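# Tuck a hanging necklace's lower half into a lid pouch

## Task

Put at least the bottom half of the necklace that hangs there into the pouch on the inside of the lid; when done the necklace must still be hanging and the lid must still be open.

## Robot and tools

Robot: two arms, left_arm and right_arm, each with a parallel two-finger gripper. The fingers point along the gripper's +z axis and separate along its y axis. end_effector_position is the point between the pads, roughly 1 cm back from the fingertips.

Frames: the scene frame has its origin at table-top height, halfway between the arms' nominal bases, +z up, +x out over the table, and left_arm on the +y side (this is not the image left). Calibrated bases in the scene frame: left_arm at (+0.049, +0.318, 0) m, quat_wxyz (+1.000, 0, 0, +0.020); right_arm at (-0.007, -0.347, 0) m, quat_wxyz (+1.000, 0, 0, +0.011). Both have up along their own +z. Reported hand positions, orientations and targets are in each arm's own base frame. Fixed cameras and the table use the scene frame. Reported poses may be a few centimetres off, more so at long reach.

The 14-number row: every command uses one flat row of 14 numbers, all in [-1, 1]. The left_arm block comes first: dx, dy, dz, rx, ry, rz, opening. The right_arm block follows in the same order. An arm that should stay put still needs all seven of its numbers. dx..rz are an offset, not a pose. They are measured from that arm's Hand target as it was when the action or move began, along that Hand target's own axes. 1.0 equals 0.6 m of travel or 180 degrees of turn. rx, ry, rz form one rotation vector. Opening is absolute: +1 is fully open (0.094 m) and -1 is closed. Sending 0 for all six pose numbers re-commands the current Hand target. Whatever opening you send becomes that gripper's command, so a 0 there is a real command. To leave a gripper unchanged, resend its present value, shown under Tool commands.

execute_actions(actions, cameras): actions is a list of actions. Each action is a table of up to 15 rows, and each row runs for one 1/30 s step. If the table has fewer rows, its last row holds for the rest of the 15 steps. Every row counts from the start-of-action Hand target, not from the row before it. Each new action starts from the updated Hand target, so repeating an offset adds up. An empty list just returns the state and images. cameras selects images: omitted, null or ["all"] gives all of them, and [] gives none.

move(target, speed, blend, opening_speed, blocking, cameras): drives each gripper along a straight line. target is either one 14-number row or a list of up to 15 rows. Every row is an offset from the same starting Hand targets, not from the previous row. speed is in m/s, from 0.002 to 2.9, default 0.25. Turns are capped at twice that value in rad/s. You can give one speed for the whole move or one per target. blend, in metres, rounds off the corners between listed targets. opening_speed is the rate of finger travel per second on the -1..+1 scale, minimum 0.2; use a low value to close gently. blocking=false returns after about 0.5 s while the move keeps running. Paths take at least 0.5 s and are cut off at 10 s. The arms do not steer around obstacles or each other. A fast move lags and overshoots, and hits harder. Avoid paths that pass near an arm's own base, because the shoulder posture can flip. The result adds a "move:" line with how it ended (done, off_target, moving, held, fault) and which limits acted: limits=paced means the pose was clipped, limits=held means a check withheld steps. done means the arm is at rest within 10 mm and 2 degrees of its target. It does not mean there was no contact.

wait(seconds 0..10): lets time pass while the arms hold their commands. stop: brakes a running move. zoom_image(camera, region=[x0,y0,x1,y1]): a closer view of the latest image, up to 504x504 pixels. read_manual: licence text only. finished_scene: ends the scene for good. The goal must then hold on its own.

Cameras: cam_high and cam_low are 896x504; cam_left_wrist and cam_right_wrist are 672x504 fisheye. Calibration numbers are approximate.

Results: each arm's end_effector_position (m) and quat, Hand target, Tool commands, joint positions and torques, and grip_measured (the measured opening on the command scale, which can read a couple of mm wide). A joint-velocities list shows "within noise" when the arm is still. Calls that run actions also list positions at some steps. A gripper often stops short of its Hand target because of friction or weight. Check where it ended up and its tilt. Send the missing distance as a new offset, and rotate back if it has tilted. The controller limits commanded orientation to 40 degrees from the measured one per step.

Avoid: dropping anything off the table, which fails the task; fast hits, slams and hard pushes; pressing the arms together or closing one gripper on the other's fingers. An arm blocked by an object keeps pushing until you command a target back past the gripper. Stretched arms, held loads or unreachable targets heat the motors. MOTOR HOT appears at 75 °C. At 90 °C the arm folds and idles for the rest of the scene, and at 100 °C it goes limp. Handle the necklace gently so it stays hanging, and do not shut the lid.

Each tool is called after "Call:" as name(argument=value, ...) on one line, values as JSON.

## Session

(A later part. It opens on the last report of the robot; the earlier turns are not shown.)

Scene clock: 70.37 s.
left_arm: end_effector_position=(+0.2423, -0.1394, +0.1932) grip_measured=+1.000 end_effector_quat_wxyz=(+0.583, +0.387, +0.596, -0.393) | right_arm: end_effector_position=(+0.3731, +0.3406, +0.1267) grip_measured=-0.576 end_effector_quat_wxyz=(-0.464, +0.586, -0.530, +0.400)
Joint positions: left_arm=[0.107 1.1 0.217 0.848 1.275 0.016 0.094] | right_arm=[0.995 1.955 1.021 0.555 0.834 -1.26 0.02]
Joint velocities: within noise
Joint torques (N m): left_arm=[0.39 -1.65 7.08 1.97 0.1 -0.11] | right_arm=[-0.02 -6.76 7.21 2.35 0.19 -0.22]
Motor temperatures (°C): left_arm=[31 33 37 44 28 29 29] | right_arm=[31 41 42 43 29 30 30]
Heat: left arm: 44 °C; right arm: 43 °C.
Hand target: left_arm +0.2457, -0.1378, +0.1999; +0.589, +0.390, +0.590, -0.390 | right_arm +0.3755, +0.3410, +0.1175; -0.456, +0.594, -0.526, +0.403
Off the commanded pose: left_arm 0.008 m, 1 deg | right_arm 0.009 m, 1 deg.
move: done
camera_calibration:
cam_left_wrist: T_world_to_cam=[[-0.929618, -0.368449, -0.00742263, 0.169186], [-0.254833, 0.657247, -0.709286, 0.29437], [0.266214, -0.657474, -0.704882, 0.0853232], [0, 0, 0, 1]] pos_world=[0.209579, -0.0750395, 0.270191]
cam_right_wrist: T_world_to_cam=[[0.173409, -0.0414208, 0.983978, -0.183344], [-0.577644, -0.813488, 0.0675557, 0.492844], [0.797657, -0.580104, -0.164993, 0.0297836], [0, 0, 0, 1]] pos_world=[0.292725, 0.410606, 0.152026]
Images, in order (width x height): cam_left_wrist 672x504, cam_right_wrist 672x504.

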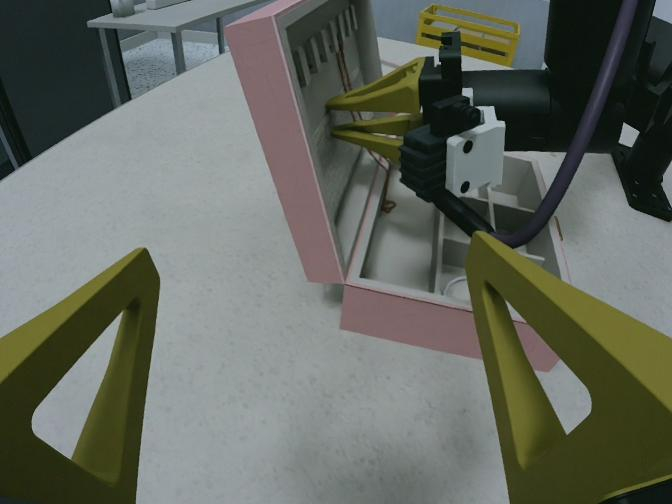

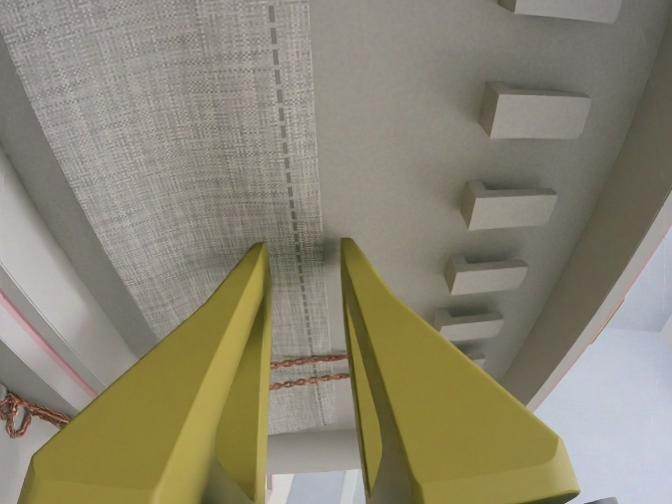

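Call:
move(target=[0,0,0,0,0,0,1, 0,-0.002,0.0067,0,0,0,-0.574], speed=0.03, cameras=["cam_left_wrist","cam_right_wrist"])

Call:
zoom_image(camera="cam_left_wrist", region=[230, 0, 530, 230])

Scene clock: 71.37 s.
left_arm: end_effector_position=(+0.2423, -0.1394, +0.1932) grip_measured=+1.000 end_effector_quat_wxyz=(+0.583, +0.387, +0.596, -0.393) | right_arm: end_effector_position=(+0.3742, +0.3399, +0.1261) grip_measured=-0.576 end_effector_quat_wxyz=(-0.463, +0.586, -0.529, +0.402)
Joint positions: left_arm=[0.107 1.1 0.217 0.848 1.275 0.016 0.094] | right_arm=[0.992 1.958 1.021 0.559 0.834 -1.265 0.02]
Joint velocities: within noise
Joint torques (N m): left_arm=[0.32 -1.55 7.35 1.96 0.07 -0.1] | right_arm=[-0.5 -6.34 8.35 2.27 0.12 -0.3]
Motor temperatures (°C): left_arm=[31 32 37 44 28 29 29] | right_arm=[31 41 43 43 29 30 30]
Heat: left arm: 44 °C; right arm: 43 °C.
Hand target: left_arm +0.2457, -0.1378, +0.1999; +0.589, +0.390, +0.590, -0.390 | right_arm +0.3797, +0.3414, +0.1175; -0.456, +0.594, -0.526, +0.403
Off the commanded pose: left_arm 0.008 m, 1 deg | right_arm 0.010 m, 1 deg.
move: done
camera_calibration:
cam_left_wrist: T_world_to_cam=[[-0.929618, -0.368449, -0.00742263, 0.169186], [-0.254833, 0.657247, -0.709286, 0.29437], [0.266214, -0.657474, -0.704882, 0.0853232], [0, 0, 0, 1]] pos_world=[0.209579, -0.0750395, 0.270191]
cam_right_wrist: T_world_to_cam=[[0.172125, -0.0386395, 0.984317, -0.183467], [-0.578667, -0.812615, 0.0692904, 0.492903], [0.797194, -0.581519, -0.16223, 0.0288248], [0, 0, 0, 1]] pos_world=[0.293827, 0.410213, 0.151113]
Images, in order (width x height): cam_left_wrist 672x504, cam_right_wrist 672x504.

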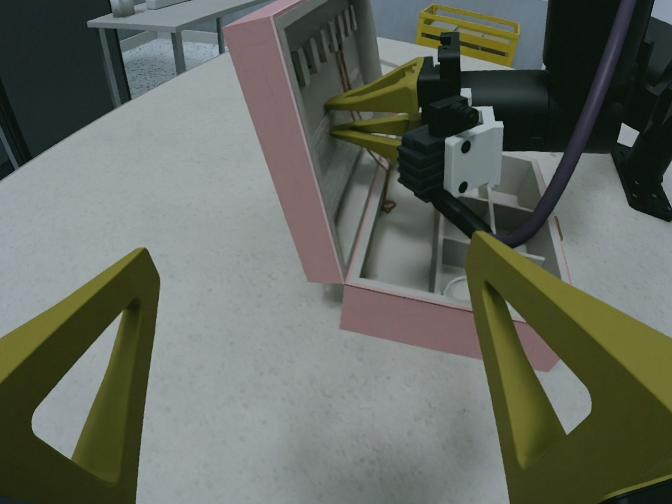

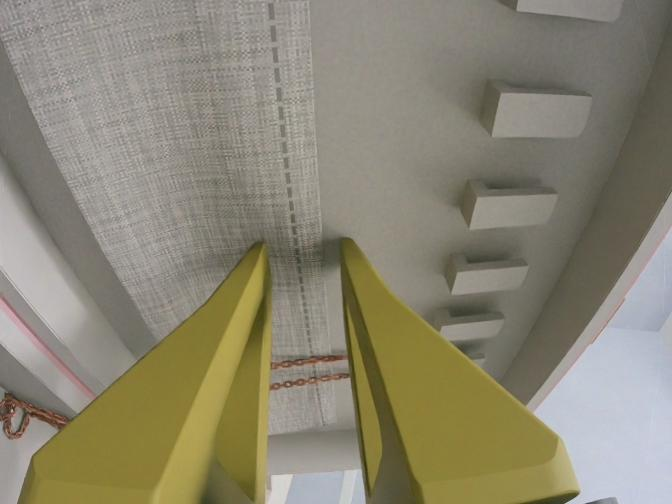

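Scaled by 1.680 from the camera's 672x504 image, which has a finer 960x720 frame.

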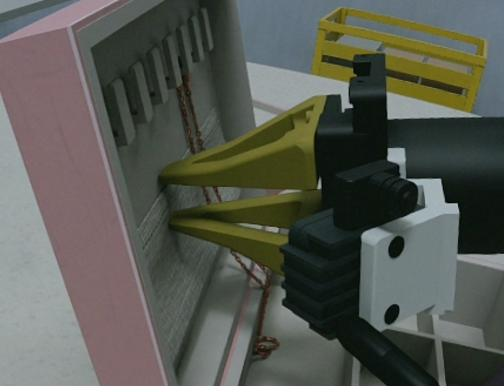

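Call:
move(target=[0,0,0,0,0,0,1, 0,0,0,0,0,0,-0.75], speed=0.03, opening_speed=0.2, cameras=["cam_left_wrist","cam_right_wrist"])

Call:
zoom_image(camera="cam_right_wrist", region=[180, 120, 480, 345])

Scene clock: 73.90 s.
left_arm: end_effector_position=(+0.2422, -0.1394, +0.1932) grip_measured=+1.000 end_effector_quat_wxyz=(+0.583, +0.387, +0.596, -0.393) | right_arm: end_effector_position=(+0.3741, +0.3405, +0.1260) grip_measured=-0.748 end_effector_quat_wxyz=(-0.464, +0.587, -0.529, +0.401)
Joint positions: left_arm=[0.107 1.1 0.217 0.848 1.276 0.016 0.094] | right_arm=[0.992 1.958 1.021 0.56 0.83 -1.265 0.012]
Joint velocities: within noise
Joint torques (N m): left_arm=[0.35 -1.68 7.04 1.94 0.04 -0.08] | right_arm=[-0.5 -6.39 8.34 2.28 0.16 -0.25]
Motor temperatures (°C): left_arm=[31 32 38 44 28 29 29] | right_arm=[31 41 43 44 29 30 30]
Heat: left arm: 44 °C; right arm: 44 °C.
Hand target: left_arm +0.2456, -0.1379, +0.1999; +0.589, +0.390, +0.590, -0.390 | right_arm +0.3797, +0.3414, +0.1176; -0.456, +0.594, -0.526, +0.403
Off the commanded pose: left_arm 0.008 m, 1 deg | right_arm 0.010 m, 1 deg.
move: done
camera_calibration:
cam_left_wrist: T_world_to_cam=[[-0.929759, -0.368094, -0.00736246, 0.169225], [-0.254624, 0.657335, -0.709279, 0.29433], [0.265921, -0.657584, -0.704889, 0.0853787], [0, 0, 0, 1]] pos_world=[0.209578, -0.0750392, 0.270191]
cam_right_wrist: T_world_to_cam=[[0.173017, -0.0383679, 0.984171, -0.183759], [-0.575859, -0.814591, 0.0694793, 0.492914], [0.799031, -0.578765, -0.163033, 0.0276886], [0, 0, 0, 1]] pos_world=[0.293518, 0.410498, 0.151117]
Images, in order (width x height): cam_left_wrist 672x504, cam_right_wrist 672x504.

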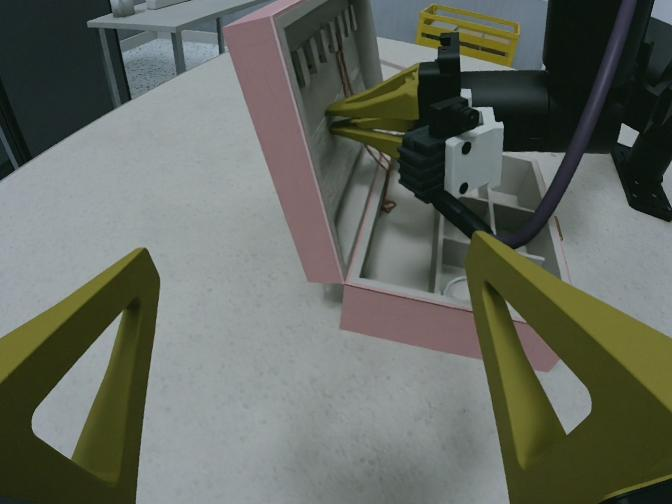

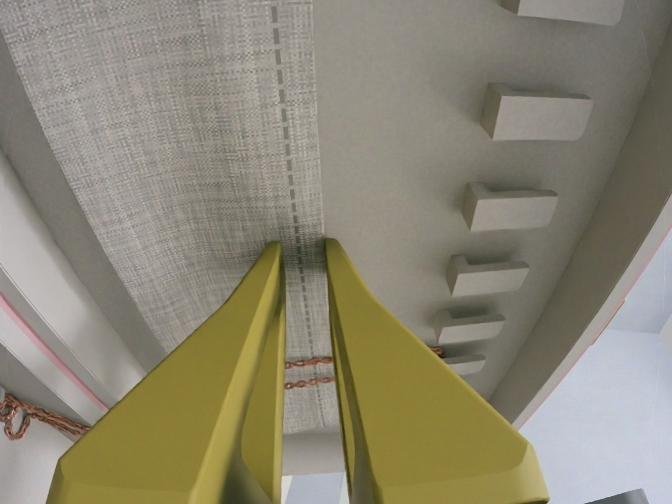

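Scaled by 1.680 from the camera's 672x504 image, which has a finer 960x720 frame.

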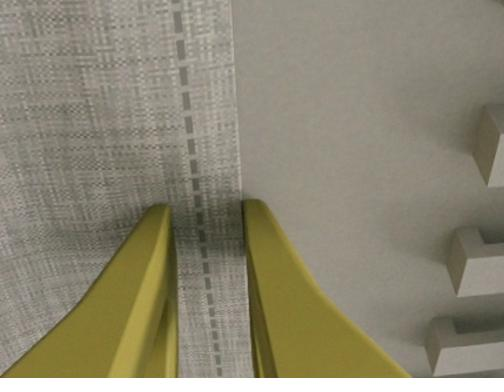

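Call:
move(target=[0,0,0,0,0,0,1, 0,0,0,0,0,0,-0.86], speed=0.03, opening_speed=0.2, cameras=["cam_left_wrist","cam_right_wrist"])

Call:
zoom_image(camera="cam_right_wrist", region=[180, 120, 480, 345])

Scene clock: 74.80 s.
left_arm: end_effector_position=(+0.2422, -0.1394, +0.1932) grip_measured=+1.000 end_effector_quat_wxyz=(+0.583, +0.387, +0.596, -0.393) | right_arm: end_effector_position=(+0.3741, +0.3406, +0.1260) grip_measured=-0.858 end_effector_quat_wxyz=(-0.464, +0.587, -0.529, +0.400)
Joint positions: left_arm=[0.107 1.1 0.217 0.848 1.276 0.016 0.094] | right_arm=[0.992 1.958 1.021 0.56 0.83 -1.265 0.007]
Joint velocities: within noise
Joint torques (N m): left_arm=[0.31 -1.5 6.93 1.92 0.05 -0.1] | right_arm=[-0.49 -6.39 8.35 2.27 0.15 -0.24]
Motor temperatures (°C): left_arm=[31 32 38 44 28 29 29] | right_arm=[31 41 43 44 29 30 30]
Heat: left arm: 44 °C; right arm: 44 °C.
Hand target: left_arm +0.2456, -0.1379, +0.1999; +0.589, +0.390, +0.590, -0.390 | right_arm +0.3797, +0.3414, +0.1176; -0.456, +0.594, -0.526, +0.403
Off the commanded pose: left_arm 0.008 m, 1 deg | right_arm 0.010 m, 1 deg.
move: done
camera_calibration:
cam_left_wrist: T_world_to_cam=[[-0.929759, -0.368094, -0.00736246, 0.169225], [-0.254624, 0.657335, -0.709279, 0.29433], [0.265921, -0.657584, -0.704889, 0.0853787], [0, 0, 0, 1]] pos_world=[0.209578, -0.0750392, 0.270191]
cam_right_wrist: T_world_to_cam=[[0.173124, -0.0383705, 0.984152, -0.183688], [-0.575667, -0.814725, 0.0695021, 0.492915], [0.799147, -0.578576, -0.163137, 0.0275766], [0, 0, 0, 1]] pos_world=[0.293518, 0.410497, 0.151017]
Images, in order (width x height): cam_left_wrist 672x504, cam_right_wrist 672x504.

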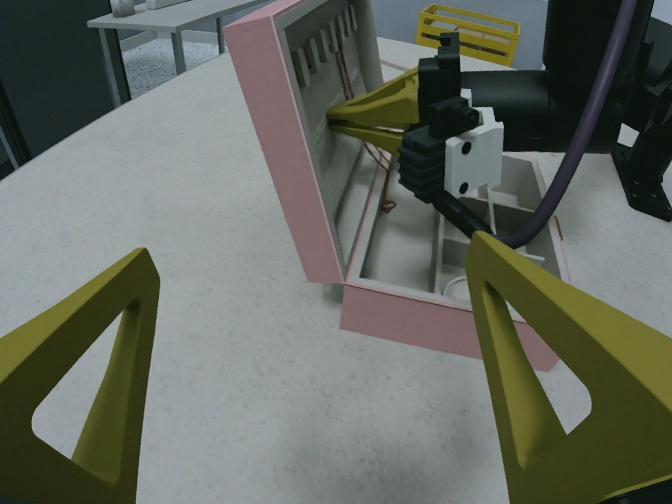

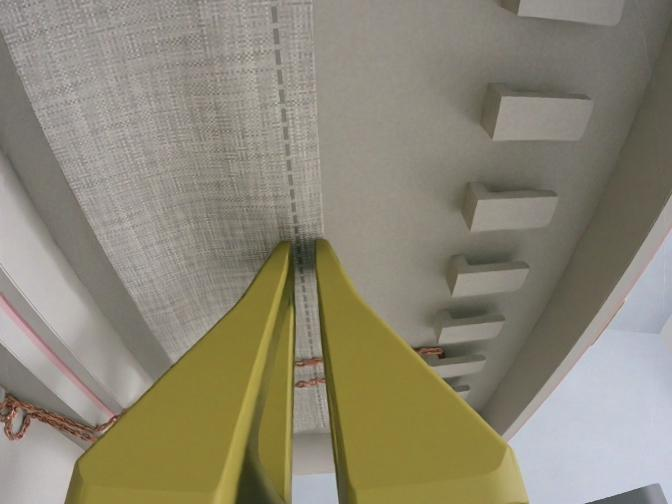

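Scaled by 1.680 from the camera's 672x504 image, which has a finer 960x720 frame.

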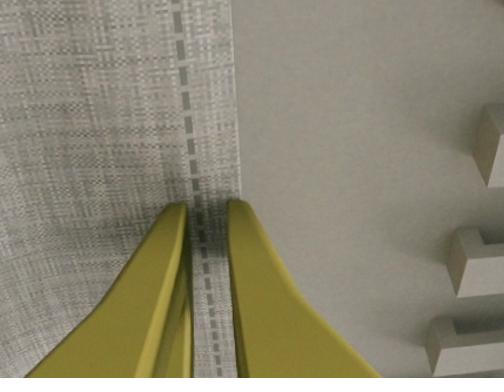

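Call:
move(target=[0,0,0,0,0,0,1, -0.0007,-0.0092,-0.0229,-0.036,0,0,-0.362], speed=0.06, cameras=["cam_left_wrist","cam_right_wrist"])

Call:
zoom_image(camera="cam_left_wrist", region=[230, 0, 530, 230])

Scene clock: 80.20 s.
left_arm: end_effector_position=(+0.2422, -0.1394, +0.1932) grip_measured=+1.000 end_effector_quat_wxyz=(+0.583, +0.387, +0.596, -0.393) | right_arm: end_effector_position=(+0.3672, +0.3359, +0.1078) grip_measured=-0.364 end_effector_quat_wxyz=(-0.405, +0.628, -0.543, +0.383)
Joint positions: left_arm=[0.107 1.1 0.217 0.848 1.276 0.016 0.094] | right_arm=[0.992 1.938 1.079 0.279 0.804 -1.175 0.03]
Joint velocities: within noise
Joint torques (N m): left_arm=[0.38 -1.65 7.13 1.9 0.05 -0.08] | right_arm=[0.38 -11.12 9.07 1.94 0.2 0.05]
Motor temperatures (°C): left_arm=[31 32 38 44 28 29 29] | right_arm=[31 42 43 44 29 30 30]
Heat: left arm: 44 °C; right arm: 44 °C.
Hand target: left_arm +0.2456, -0.1379, +0.1999; +0.589, +0.390, +0.590, -0.390 | right_arm +0.3678, +0.3404, +0.1265; -0.422, +0.619, -0.548, +0.373
Off the commanded pose: left_arm 0.008 m, 1 deg | right_arm 0.019 m, 3 deg.
move: off_target (right_arm)
camera_calibration:
cam_left_wrist: T_world_to_cam=[[-0.929759, -0.368094, -0.00736246, 0.169225], [-0.254624, 0.657335, -0.709279, 0.29433], [0.265921, -0.657584, -0.704889, 0.0853787], [0, 0, 0, 1]] pos_world=[0.209578, -0.0750392, 0.270191]
cam_right_wrist: T_world_to_cam=[[0.299605, 0.0353197, 0.953409, -0.232741], [-0.561715, -0.801223, 0.206198, 0.462026], [0.771177, -0.597322, -0.220211, 0.0501938], [0, 0, 0, 1]] pos_world=[0.290549, 0.408389, 0.137682]
Images, in order (width x height): cam_left_wrist 672x504, cam_right_wrist 672x504.

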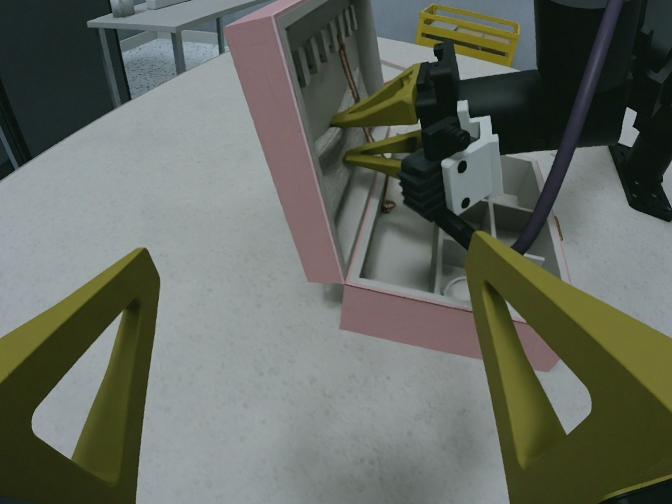

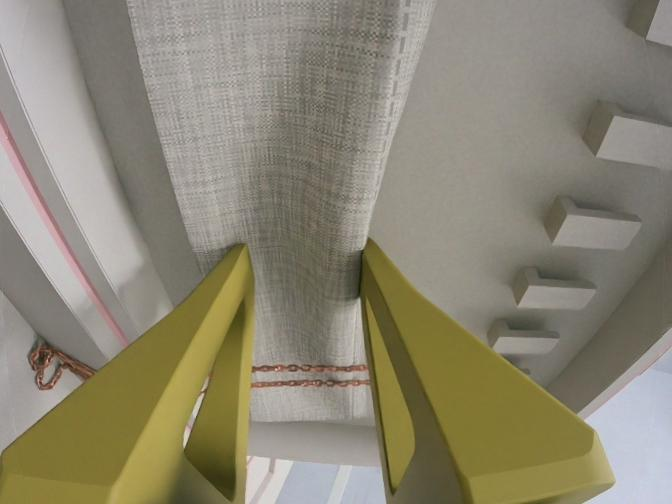

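Scaled by 1.680 from the camera's 672x504 image, which has a finer 960x720 frame.

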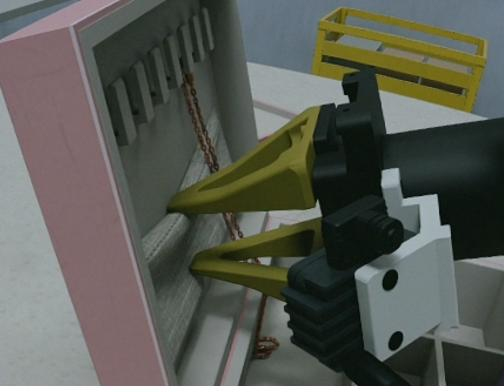

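Call:
zoom_image(camera="cam_right_wrist", region=[180, 0, 480, 280])

Scaled by 1.680 from the camera's 672x504 image, which has a finer 960x720 frame.

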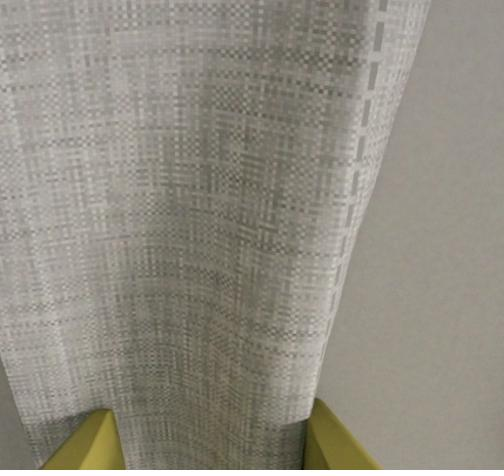

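Call:
move(target=[0,0,0,0,0,0,1, 0,0,0,0,0,0,-0.60], speed=0.03, opening_speed=0.2, cameras=["cam_left_wrist","cam_right_wrist"])

Call:
zoom_image(camera="cam_left_wrist", region=[260, 30, 460, 230])

Scene clock: 82.23 s.
left_arm: end_effector_position=(+0.2422, -0.1394, +0.1932) grip_measured=+1.000 end_effector_quat_wxyz=(+0.583, +0.387, +0.596, -0.393) | right_arm: end_effector_position=(+0.3672, +0.3360, +0.1078) grip_measured=-0.598 end_effector_quat_wxyz=(-0.405, +0.628, -0.544, +0.382)
Joint positions: left_arm=[0.107 1.1 0.217 0.848 1.276 0.016 0.094] | right_arm=[0.992 1.938 1.08 0.279 0.804 -1.174 0.019]
Joint velocities: within noise
Joint torques (N m): left_arm=[0.53 -1.62 7.16 1.93 0.04 -0.11] | right_arm=[0.39 -11.15 9.07 1.92 0.22 0.02]
Motor temperatures (°C): left_arm=[31 32 38 44 28 29 29] | right_arm=[31 42 43 44 29 30 30]
Heat: left arm: 44 °C; right arm: 44 °C.
Hand target: left_arm +0.2456, -0.1379, +0.1999; +0.589, +0.390, +0.590, -0.390 | right_arm +0.3679, +0.3404, +0.1265; -0.422, +0.619, -0.548, +0.373
Off the commanded pose: left_arm 0.008 m, 1 deg | right_arm 0.019 m, 3 deg.
move: off_target (right_arm)
camera_calibration:
cam_left_wrist: T_world_to_cam=[[-0.929759, -0.368094, -0.00736246, 0.169225], [-0.254624, 0.657335, -0.709279, 0.29433], [0.265921, -0.657584, -0.704889, 0.0853787], [0, 0, 0, 1]] pos_world=[0.209578, -0.0750392, 0.270191]
cam_right_wrist: T_world_to_cam=[[0.300034, 0.0347608, 0.953295, -0.232721], [-0.561641, -0.80133, 0.205987, 0.462056], [0.771064, -0.597212, -0.220903, 0.0502993], [0, 0, 0, 1]] pos_world=[0.29055, 0.408388, 0.137786]
Images, in order (width x height): cam_left_wrist 672x504, cam_right_wrist 672x504.

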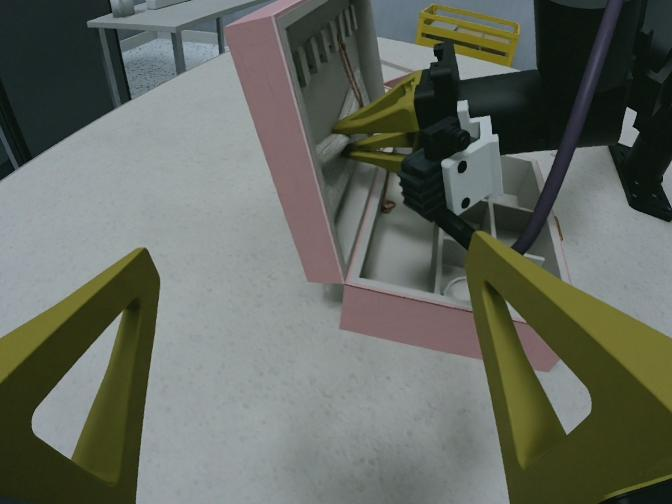

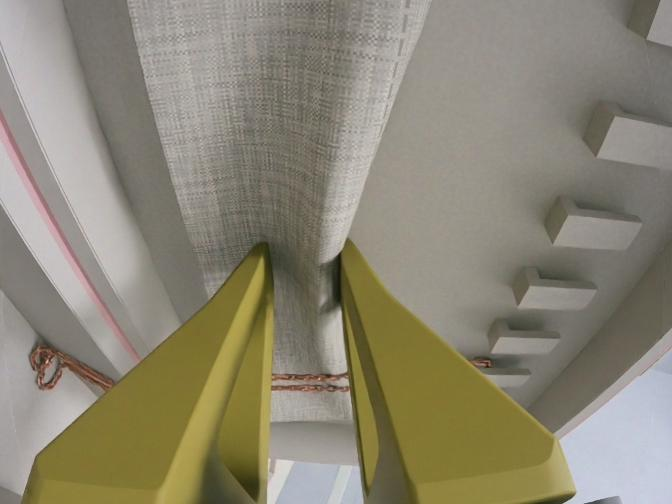

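Scaled by 2.520 from the camera's 672x504 image, which has a finer 960x720 frame.

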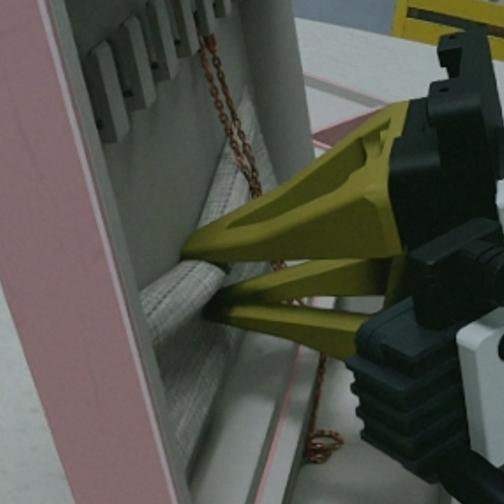

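Call:
move(target=[0,0,0,0,0,0,1, 0,0,0,0,0,0,-0.80], speed=0.03, opening_speed=0.2, cameras=["cam_left_wrist","cam_right_wrist"])

Call:
zoom_image(camera="cam_left_wrist", region=[260, 30, 460, 230])

Scene clock: 83.53 s.
left_arm: end_effector_position=(+0.2422, -0.1394, +0.1932) grip_measured=+1.000 end_effector_quat_wxyz=(+0.583, +0.387, +0.596, -0.393) | right_arm: end_effector_position=(+0.3671, +0.3360, +0.1078) grip_measured=-0.798 end_effector_quat_wxyz=(-0.405, +0.628, -0.544, +0.382)
Joint positions: left_arm=[0.107 1.1 0.217 0.848 1.276 0.016 0.094] | right_arm=[0.992 1.938 1.08 0.279 0.803 -1.174 0.009]
Joint velocities: within noise
Joint torques (N m): left_arm=[0.43 -1.69 7.27 1.9 0.05 -0.14] | right_arm=[0.38 -11.15 9.09 1.92 0.21 0.02]
Motor temperatures (°C): left_arm=[31 32 38 44 28 29 29] | right_arm=[31 42 43 44 29 30 30]
Heat: left arm: 44 °C; right arm: 44 °C.
Hand target: left_arm +0.2456, -0.1379, +0.1999; +0.589, +0.390, +0.590, -0.390 | right_arm +0.3679, +0.3404, +0.1265; -0.422, +0.618, -0.548, +0.373
Off the commanded pose: left_arm 0.008 m, 1 deg | right_arm 0.019 m, 3 deg.
move: off_target (right_arm)
camera_calibration:
cam_left_wrist: T_world_to_cam=[[-0.929759, -0.368094, -0.00736246, 0.169225], [-0.254624, 0.657335, -0.709279, 0.29433], [0.265921, -0.657584, -0.704889, 0.0853787], [0, 0, 0, 1]] pos_world=[0.209578, -0.0750392, 0.270191]
cam_right_wrist: T_world_to_cam=[[0.300216, 0.0344414, 0.953249, -0.232642], [-0.561454, -0.801513, 0.205783, 0.462183], [0.771129, -0.596985, -0.22129, 0.0503004], [0, 0, 0, 1]] pos_world=[0.290549, 0.408487, 0.137788]
Images, in order (width x height): cam_left_wrist 672x504, cam_right_wrist 672x504.

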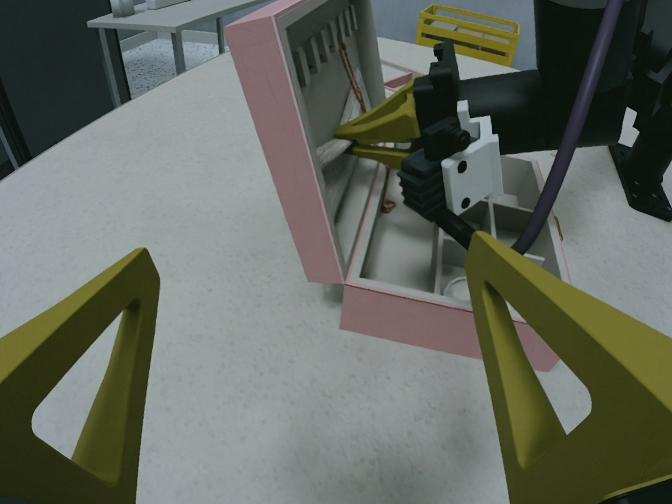

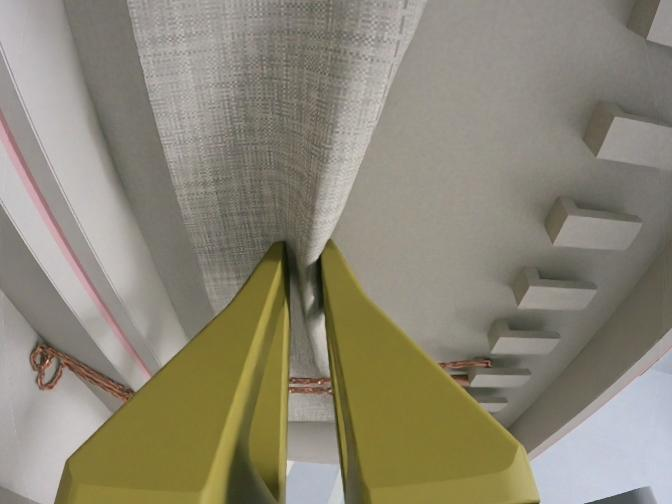

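Scaled by 2.520 from the camera's 672x504 image, which has a finer 960x720 frame.

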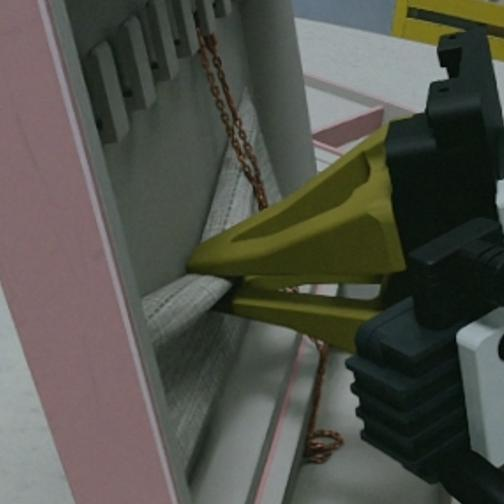

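Call:
move(target=[0,0,0,0,0,0,1, 0,0,0,0,0,0,-0.95], speed=0.03, opening_speed=0.2, cameras=["cam_left_wrist","cam_right_wrist"])

Call:
zoom_image(camera="cam_left_wrist", region=[260, 30, 460, 230])

Scene clock: 84.63 s.
left_arm: end_effector_position=(+0.2422, -0.1394, +0.1932) grip_measured=+1.000 end_effector_quat_wxyz=(+0.583, +0.387, +0.596, -0.393) | right_arm: end_effector_position=(+0.3668, +0.3357, +0.1069) grip_measured=-0.948 end_effector_quat_wxyz=(-0.403, +0.630, -0.543, +0.382)
Joint positions: left_arm=[0.107 1.1 0.217 0.848 1.276 0.016 0.094] | right_arm=[0.992 1.938 1.08 0.273 0.802 -1.174 0.002]
Joint velocities: within noise
Joint torques (N m): left_arm=[0.34 -1.7 7.16 1.91 0.01 -0.08] | right_arm=[0.38 -11.15 9.09 1.96 0.23 0.02]
Motor temperatures (°C): left_arm=[31 32 38 44 28 29 29] | right_arm=[31 43 43 44 29 30 30]
Heat: left arm: 44 °C; right arm: 44 °C.
Hand target: left_arm +0.2456, -0.1379, +0.1999; +0.589, +0.390, +0.590, -0.390 | right_arm +0.3679, +0.3404, +0.1265; -0.422, +0.618, -0.548, +0.373
Off the commanded pose: left_arm 0.008 m, 1 deg | right_arm 0.020 m, 3 deg.
move: off_target (right_arm)
camera_calibration:
cam_left_wrist: T_world_to_cam=[[-0.929759, -0.368094, -0.00736246, 0.169225], [-0.254624, 0.657335, -0.709279, 0.29433], [0.265921, -0.657584, -0.704889, 0.0853787], [0, 0, 0, 1]] pos_world=[0.209578, -0.0750392, 0.270191]
cam_right_wrist: T_world_to_cam=[[0.303345, 0.0386568, 0.952096, -0.234063], [-0.560234, -0.801006, 0.211017, 0.460705], [0.770792, -0.597407, -0.221324, 0.0504067], [0, 0, 0, 1]] pos_world=[0.290251, 0.408188, 0.13679]
Images, in order (width x height): cam_left_wrist 672x504, cam_right_wrist 672x504.

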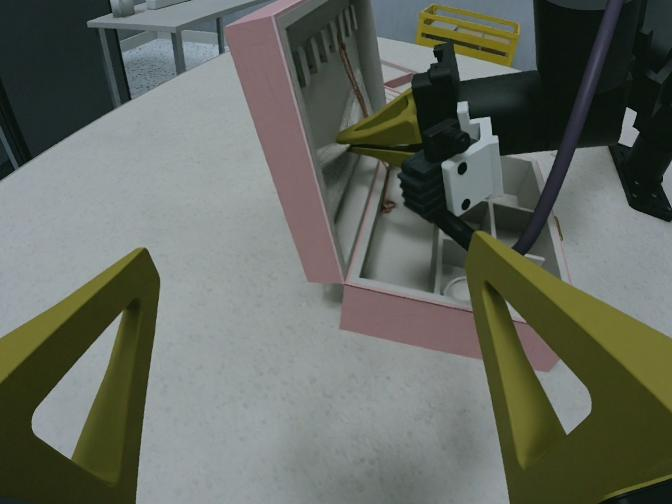

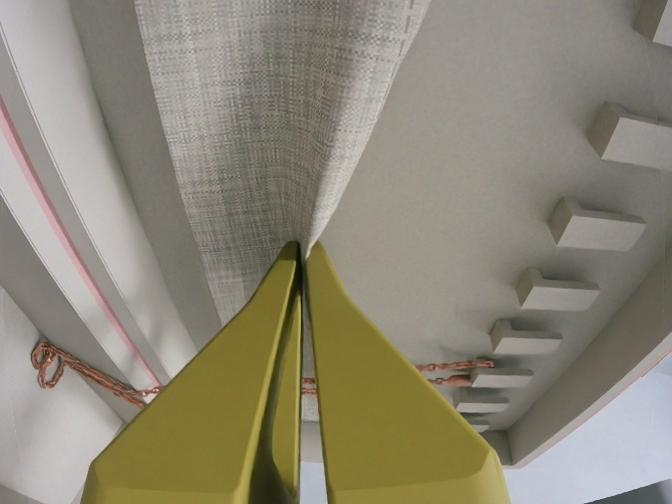

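Scaled by 2.520 from the camera's 672x504 image, which has a finer 960x720 frame.

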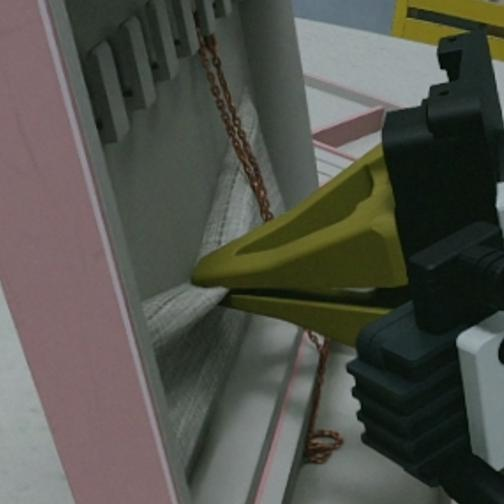

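Call:
move(target=[0,0,0,0,0,0,1, 0,0,0,0,0,0,-1], speed=0.03, opening_speed=0.2, cameras=[])

Call:
move(target=[0,0,0,0,0,0,1, 0,-0.01,-0.035,0,0,0,-1], speed=0.04, cameras=["cam_left_wrist","cam_right_wrist"])

Call:
zoom_image(camera="cam_left_wrist", region=[260, 30, 460, 230])

Scene clock: 85.47 s.
left_arm: end_effector_position=(+0.2422, -0.1394, +0.1932) grip_measured=+1.000 end_effector_quat_wxyz=(+0.583, +0.387, +0.596, -0.393) | right_arm: end_effector_position=(+0.3665, +0.3357, +0.1061) grip_measured=-0.995 end_effector_quat_wxyz=(-0.401, +0.631, -0.543, +0.381)
Joint positions: left_arm=[0.107 1.1 0.217 0.848 1.276 0.016 0.094] | right_arm=[0.992 1.938 1.08 0.27 0.8 -1.174 0]
Joint velocities: within noise
Joint torques (N m): left_arm=[0.28 -1.77 7.31 1.94 0.07 -0.11] | right_arm=[0.38 -11.14 9.07 2.01 0.24 0]
Motor temperatures (°C): left_arm=[31 32 38 44 28 29 29] | right_arm=[31 43 43 44 29 30 30]
Heat: left arm: 44 °C; right arm: 44 °C.
Hand target: left_arm +0.2457, -0.1379, +0.1999; +0.589, +0.390, +0.590, -0.390 | right_arm +0.3679, +0.3404, +0.1265; -0.422, +0.619, -0.548, +0.373
Off the commanded pose: left_arm 0.008 m, 1 deg | right_arm 0.021 m, 3 deg.
move: off_target (right_arm)
No camera images: "cameras" was empty.

Scene clock: 86.47 s.
left_arm: end_effector_position=(+0.2422, -0.1394, +0.1932) grip_measured=+1.000 end_effector_quat_wxyz=(+0.583, +0.387, +0.596, -0.393) | right_arm: end_effector_position=(+0.3523, +0.3365, +0.1149) grip_measured=-0.995 end_effector_quat_wxyz=(-0.395, +0.640, -0.542, +0.375)
Joint positions: left_arm=[0.107 1.1 0.217 0.848 1.276 0.016 0.094] | right_arm=[1.02 1.889 1.08 0.181 0.806 -1.146 0]
Joint velocities: within noise
Joint torques (N m): left_arm=[0.53 -1.58 7.09 1.93 0.04 -0.09] | right_arm=[0.95 -11.81 7.51 2.19 0.48 0.01]
Motor temperatures (°C): left_arm=[31 32 38 44 28 29 29] | right_arm=[31 43 43 44 29 30 30]
Heat: left arm: 44 °C; right arm: 44 °C.
Hand target: left_arm +0.2457, -0.1379, +0.1999; +0.589, +0.390, +0.590, -0.390 | right_arm +0.3507, +0.3383, +0.1398; -0.422, +0.619, -0.548, +0.373
Off the commanded pose: left_arm 0.008 m, 1 deg | right_arm 0.025 m, 4 deg.
move: off_target (right_arm)
camera_calibration:
cam_left_wrist: T_world_to_cam=[[-0.929759, -0.368094, -0.00736246, 0.169225], [-0.254624, 0.657335, -0.709279, 0.29433], [0.265921, -0.657584, -0.704889, 0.0853787], [0, 0, 0, 1]] pos_world=[0.209578, -0.0750392, 0.270191]
cam_right_wrist: T_world_to_cam=[[0.325629, 0.0543069, 0.943937, -0.249585], [-0.54431, -0.805553, 0.234116, 0.444775], [0.773105, -0.590029, -0.232752, 0.0618622], [0, 0, 0, 1]] pos_world=[0.275542, 0.408345, 0.145862]
Images, in order (width x height): cam_left_wrist 672x504, cam_right_wrist 672x504.

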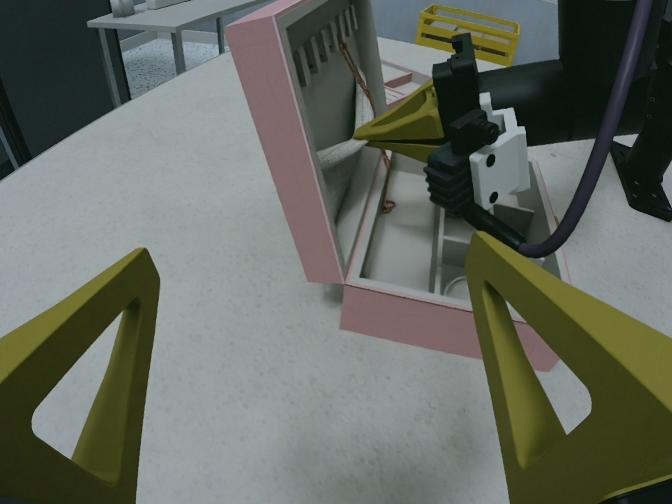

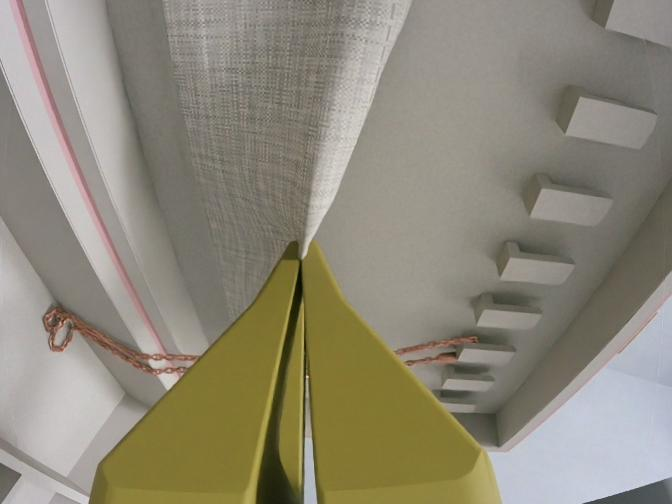

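Scaled by 2.520 from the camera's 672x504 image, which has a finer 960x720 frame.

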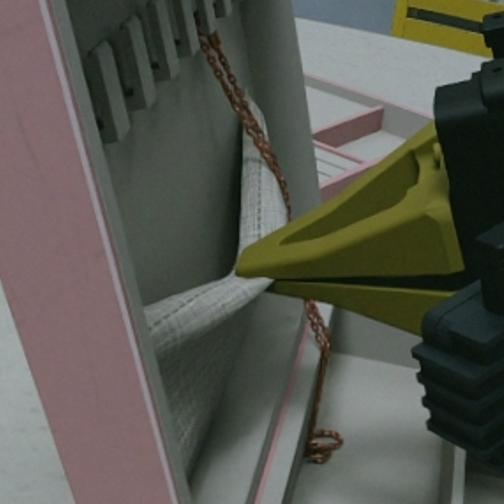

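Call:
move(target=[0,0,0,0,0,0,1, 0,0.008,0.015,0,0,0,-1], speed=0.05, cameras=[])

Call:
move(target=[0,0,0,0,0,0,1, 0,0,0,0,0,0,-0.6], speed=0.05, opening_speed=0.4, cameras=["cam_left_wrist","cam_right_wrist"])

Call:
zoom_image(camera="cam_left_wrist", region=[260, 30, 460, 230])

Scene clock: 90.57 s.
left_arm: end_effector_position=(+0.2422, -0.1394, +0.1932) grip_measured=+1.000 end_effector_quat_wxyz=(+0.583, +0.387, +0.596, -0.393) | right_arm: end_effector_position=(+0.3533, +0.3363, +0.1157) grip_measured=-0.995 end_effector_quat_wxyz=(-0.397, +0.638, -0.543, +0.375)
Joint positions: left_arm=[0.107 1.1 0.217 0.848 1.276 0.016 0.094] | right_arm=[1.018 1.889 1.08 0.186 0.806 -1.145 0]
Joint velocities: within noise
Joint torques (N m): left_arm=[0.53 -1.69 7.08 1.95 0.07 -0.06] | right_arm=[0.12 -9.74 7.61 2.5 0.37 -0.1]
Motor temperatures (°C): left_arm=[31 32 38 45 28 29 29] | right_arm=[31 44 43 45 29 30 30]
Heat: left arm: 45 °C; right arm: 45 °C.
Hand target: left_arm +0.2457, -0.1379, +0.1999; +0.589, +0.390, +0.590, -0.390 | right_arm +0.3572, +0.3391, +0.1320; -0.422, +0.618, -0.548, +0.373
Off the commanded pose: left_arm 0.008 m, 1 deg | right_arm 0.017 m, 4 deg.
move: off_target (right_arm)
No camera images: "cameras" was empty.

Scene clock: 91.77 s.
left_arm: end_effector_position=(+0.2422, -0.1394, +0.1932) grip_measured=+1.000 end_effector_quat_wxyz=(+0.583, +0.387, +0.596, -0.393) | right_arm: end_effector_position=(+0.3554, +0.3396, +0.1214) grip_measured=-0.602 end_effector_quat_wxyz=(-0.411, +0.629, -0.545, +0.373)
Joint positions: left_arm=[0.107 1.1 0.217 0.848 1.276 0.016 0.094] | right_arm=[1.018 1.889 1.08 0.221 0.806 -1.145 0.019]
Joint velocities: within noise
Joint torques (N m): left_arm=[0.36 -1.65 7.15 1.94 0.06 -0.09] | right_arm=[0.1 -9.65 7.72 2.2 0.36 -0.11]
Motor temperatures (°C): left_arm=[31 32 38 45 28 29 29] | right_arm=[31 44 43 45 29 30 30]
Heat: left arm: 45 °C; right arm: 45 °C.
Hand target: left_arm +0.2457, -0.1379, +0.1999; +0.589, +0.390, +0.590, -0.390 | right_arm +0.3572, +0.3391, +0.1321; -0.422, +0.618, -0.548, +0.373
Off the commanded pose: left_arm 0.008 m, 1 deg | right_arm 0.011 m, 2 deg.
move: off_target (right_arm)
camera_calibration:
cam_left_wrist: T_world_to_cam=[[-0.929759, -0.368094, -0.00736246, 0.169225], [-0.254624, 0.657335, -0.709279, 0.29433], [0.265921, -0.657584, -0.704889, 0.0853787], [0, 0, 0, 1]] pos_world=[0.209578, -0.0750392, 0.270191]
cam_right_wrist: T_world_to_cam=[[0.305526, 0.0196417, 0.951981, -0.238818], [-0.550726, -0.811947, 0.193501, 0.456792], [0.776759, -0.5834, -0.237254, 0.0598757], [0, 0, 0, 1]] pos_world=[0.278023, 0.410513, 0.153167]
Images, in order (width x height): cam_left_wrist 672x504, cam_right_wrist 672x504.

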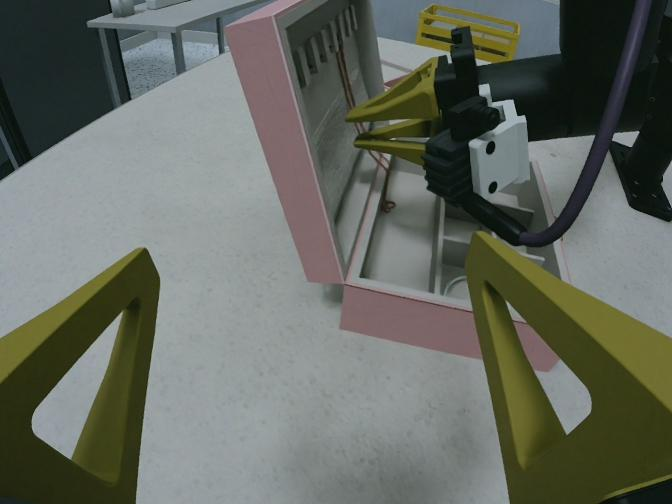

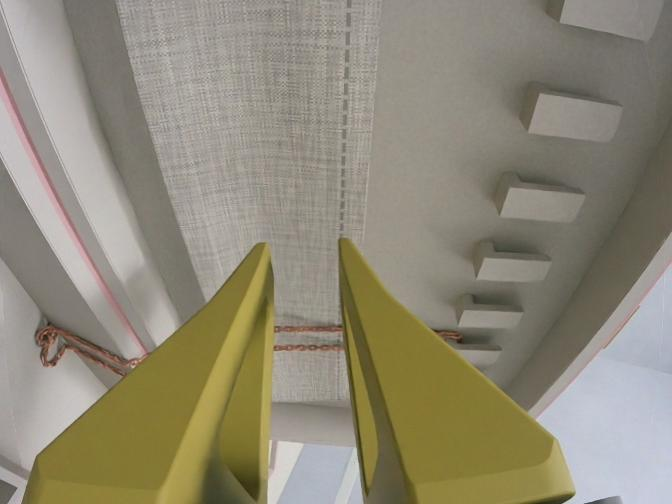

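Scaled by 2.520 from the camera's 672x504 image, which has a finer 960x720 frame.

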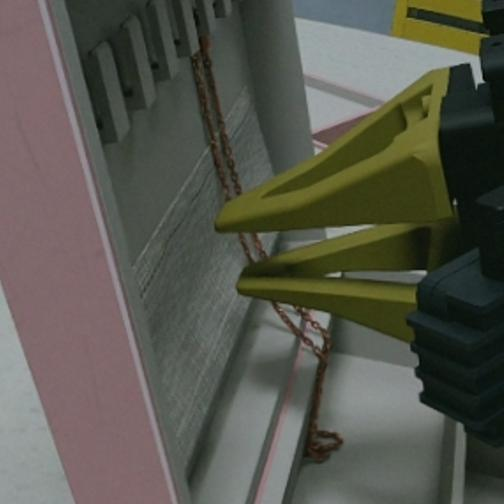

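Call:
move(target=[[0,0,0,0,0,0,1, 0,0,-0.0833,0,0,0,-0.574],[0,0,0,0,0,0,1, 0.0952,0.0487,-0.0605,-0.0684,0.0058,0.4783,-0.15]], speed=0.12, cameras=["cam_left_wrist","cam_right_wrist"])

Scene clock: 102.23 s.
left_arm: end_effector_position=(+0.2422, -0.1394, +0.1932) grip_measured=+1.000 end_effector_quat_wxyz=(+0.583, +0.387, +0.596, -0.393) | right_arm: end_effector_position=(+0.3207, +0.2786, +0.1112) grip_measured=-0.152 end_effector_quat_wxyz=(+0.491, -0.122, +0.861, +0.052)
Joint positions: left_arm=[0.107 1.1 0.217 0.848 1.276 0.016 0.094] | right_arm=[0.939 1.6 0.805 0.136 0.58 0.366 0.04]
Joint velocities: within noise
Joint torques (N m): left_arm=[0.64 -1.73 7.21 1.97 0.09 -0.09] | right_arm=[-0.02 -8.05 6.37 2.16 0.2 -0.07]
Motor temperatures (°C): left_arm=[31 32 39 45 28 29 29] | right_arm=[31 45 43 45 29 30 30]
Heat: left arm: 45 °C; right arm: 45 °C.
Hand target: left_arm +0.2457, -0.1379, +0.1999; +0.589, +0.390, +0.590, -0.390 | right_arm +0.3200, +0.2769, +0.1180; +0.495, -0.113, +0.859, +0.065
Off the commanded pose: left_arm 0.008 m, 1 deg | right_arm 0.007 m, 2 deg.
move: done
camera_calibration:
cam_left_wrist: T_world_to_cam=[[-0.929759, -0.368094, -0.00736246, 0.169225], [-0.254624, 0.657335, -0.709279, 0.29433], [0.265921, -0.657584, -0.704889, 0.0853787], [0, 0, 0, 1]] pos_world=[0.209578, -0.0750392, 0.270191]
cam_right_wrist: T_world_to_cam=[[0.171857, -0.98435, 0.0389875, 0.206729], [-0.939747, -0.175686, -0.293274, 0.391793], [0.295534, 0.0137628, -0.955233, 0.116566], [0, 0, 0, 1]] pos_world=[0.298209, 0.270722, 0.21819]
Images, in order (width x height): cam_left_wrist 672x504, cam_right_wrist 672x504.

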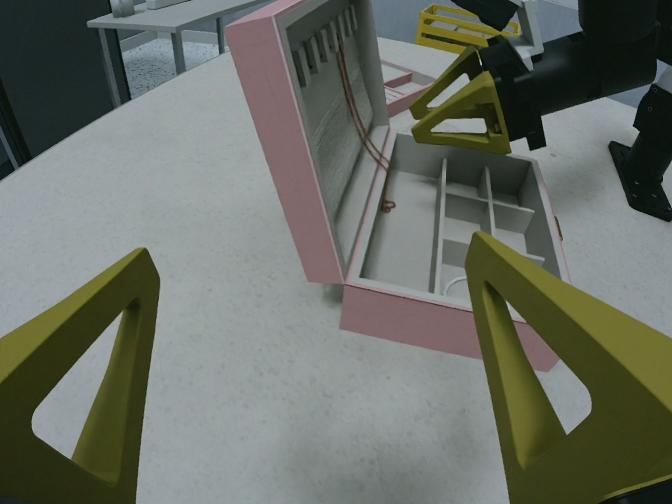

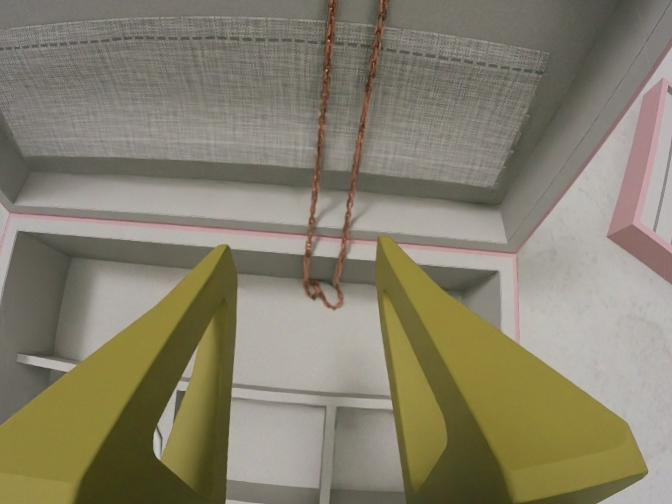

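Call:
zoom_image(camera="cam_right_wrist", region=[200, 0, 500, 320])

Call:
zoom_image(camera="cam_left_wrist", region=[260, 0, 460, 240])

Scaled by 1.575 from the camera's 672x504 image, which has a finer 960x720 frame.

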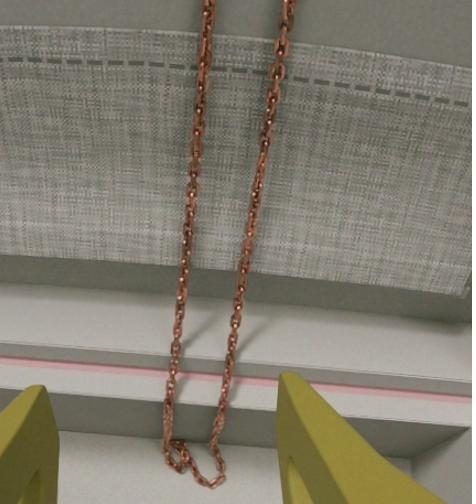

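Scaled by 2.100 from the camera's 672x504 image, which has a finer 960x720 frame.

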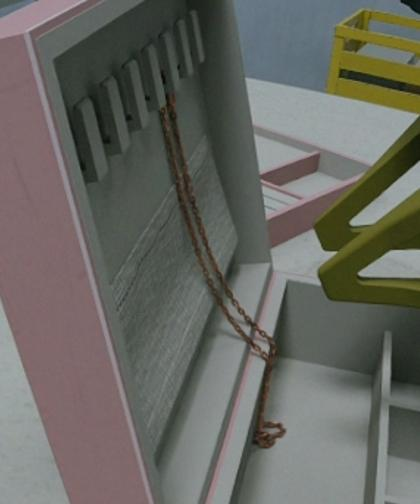

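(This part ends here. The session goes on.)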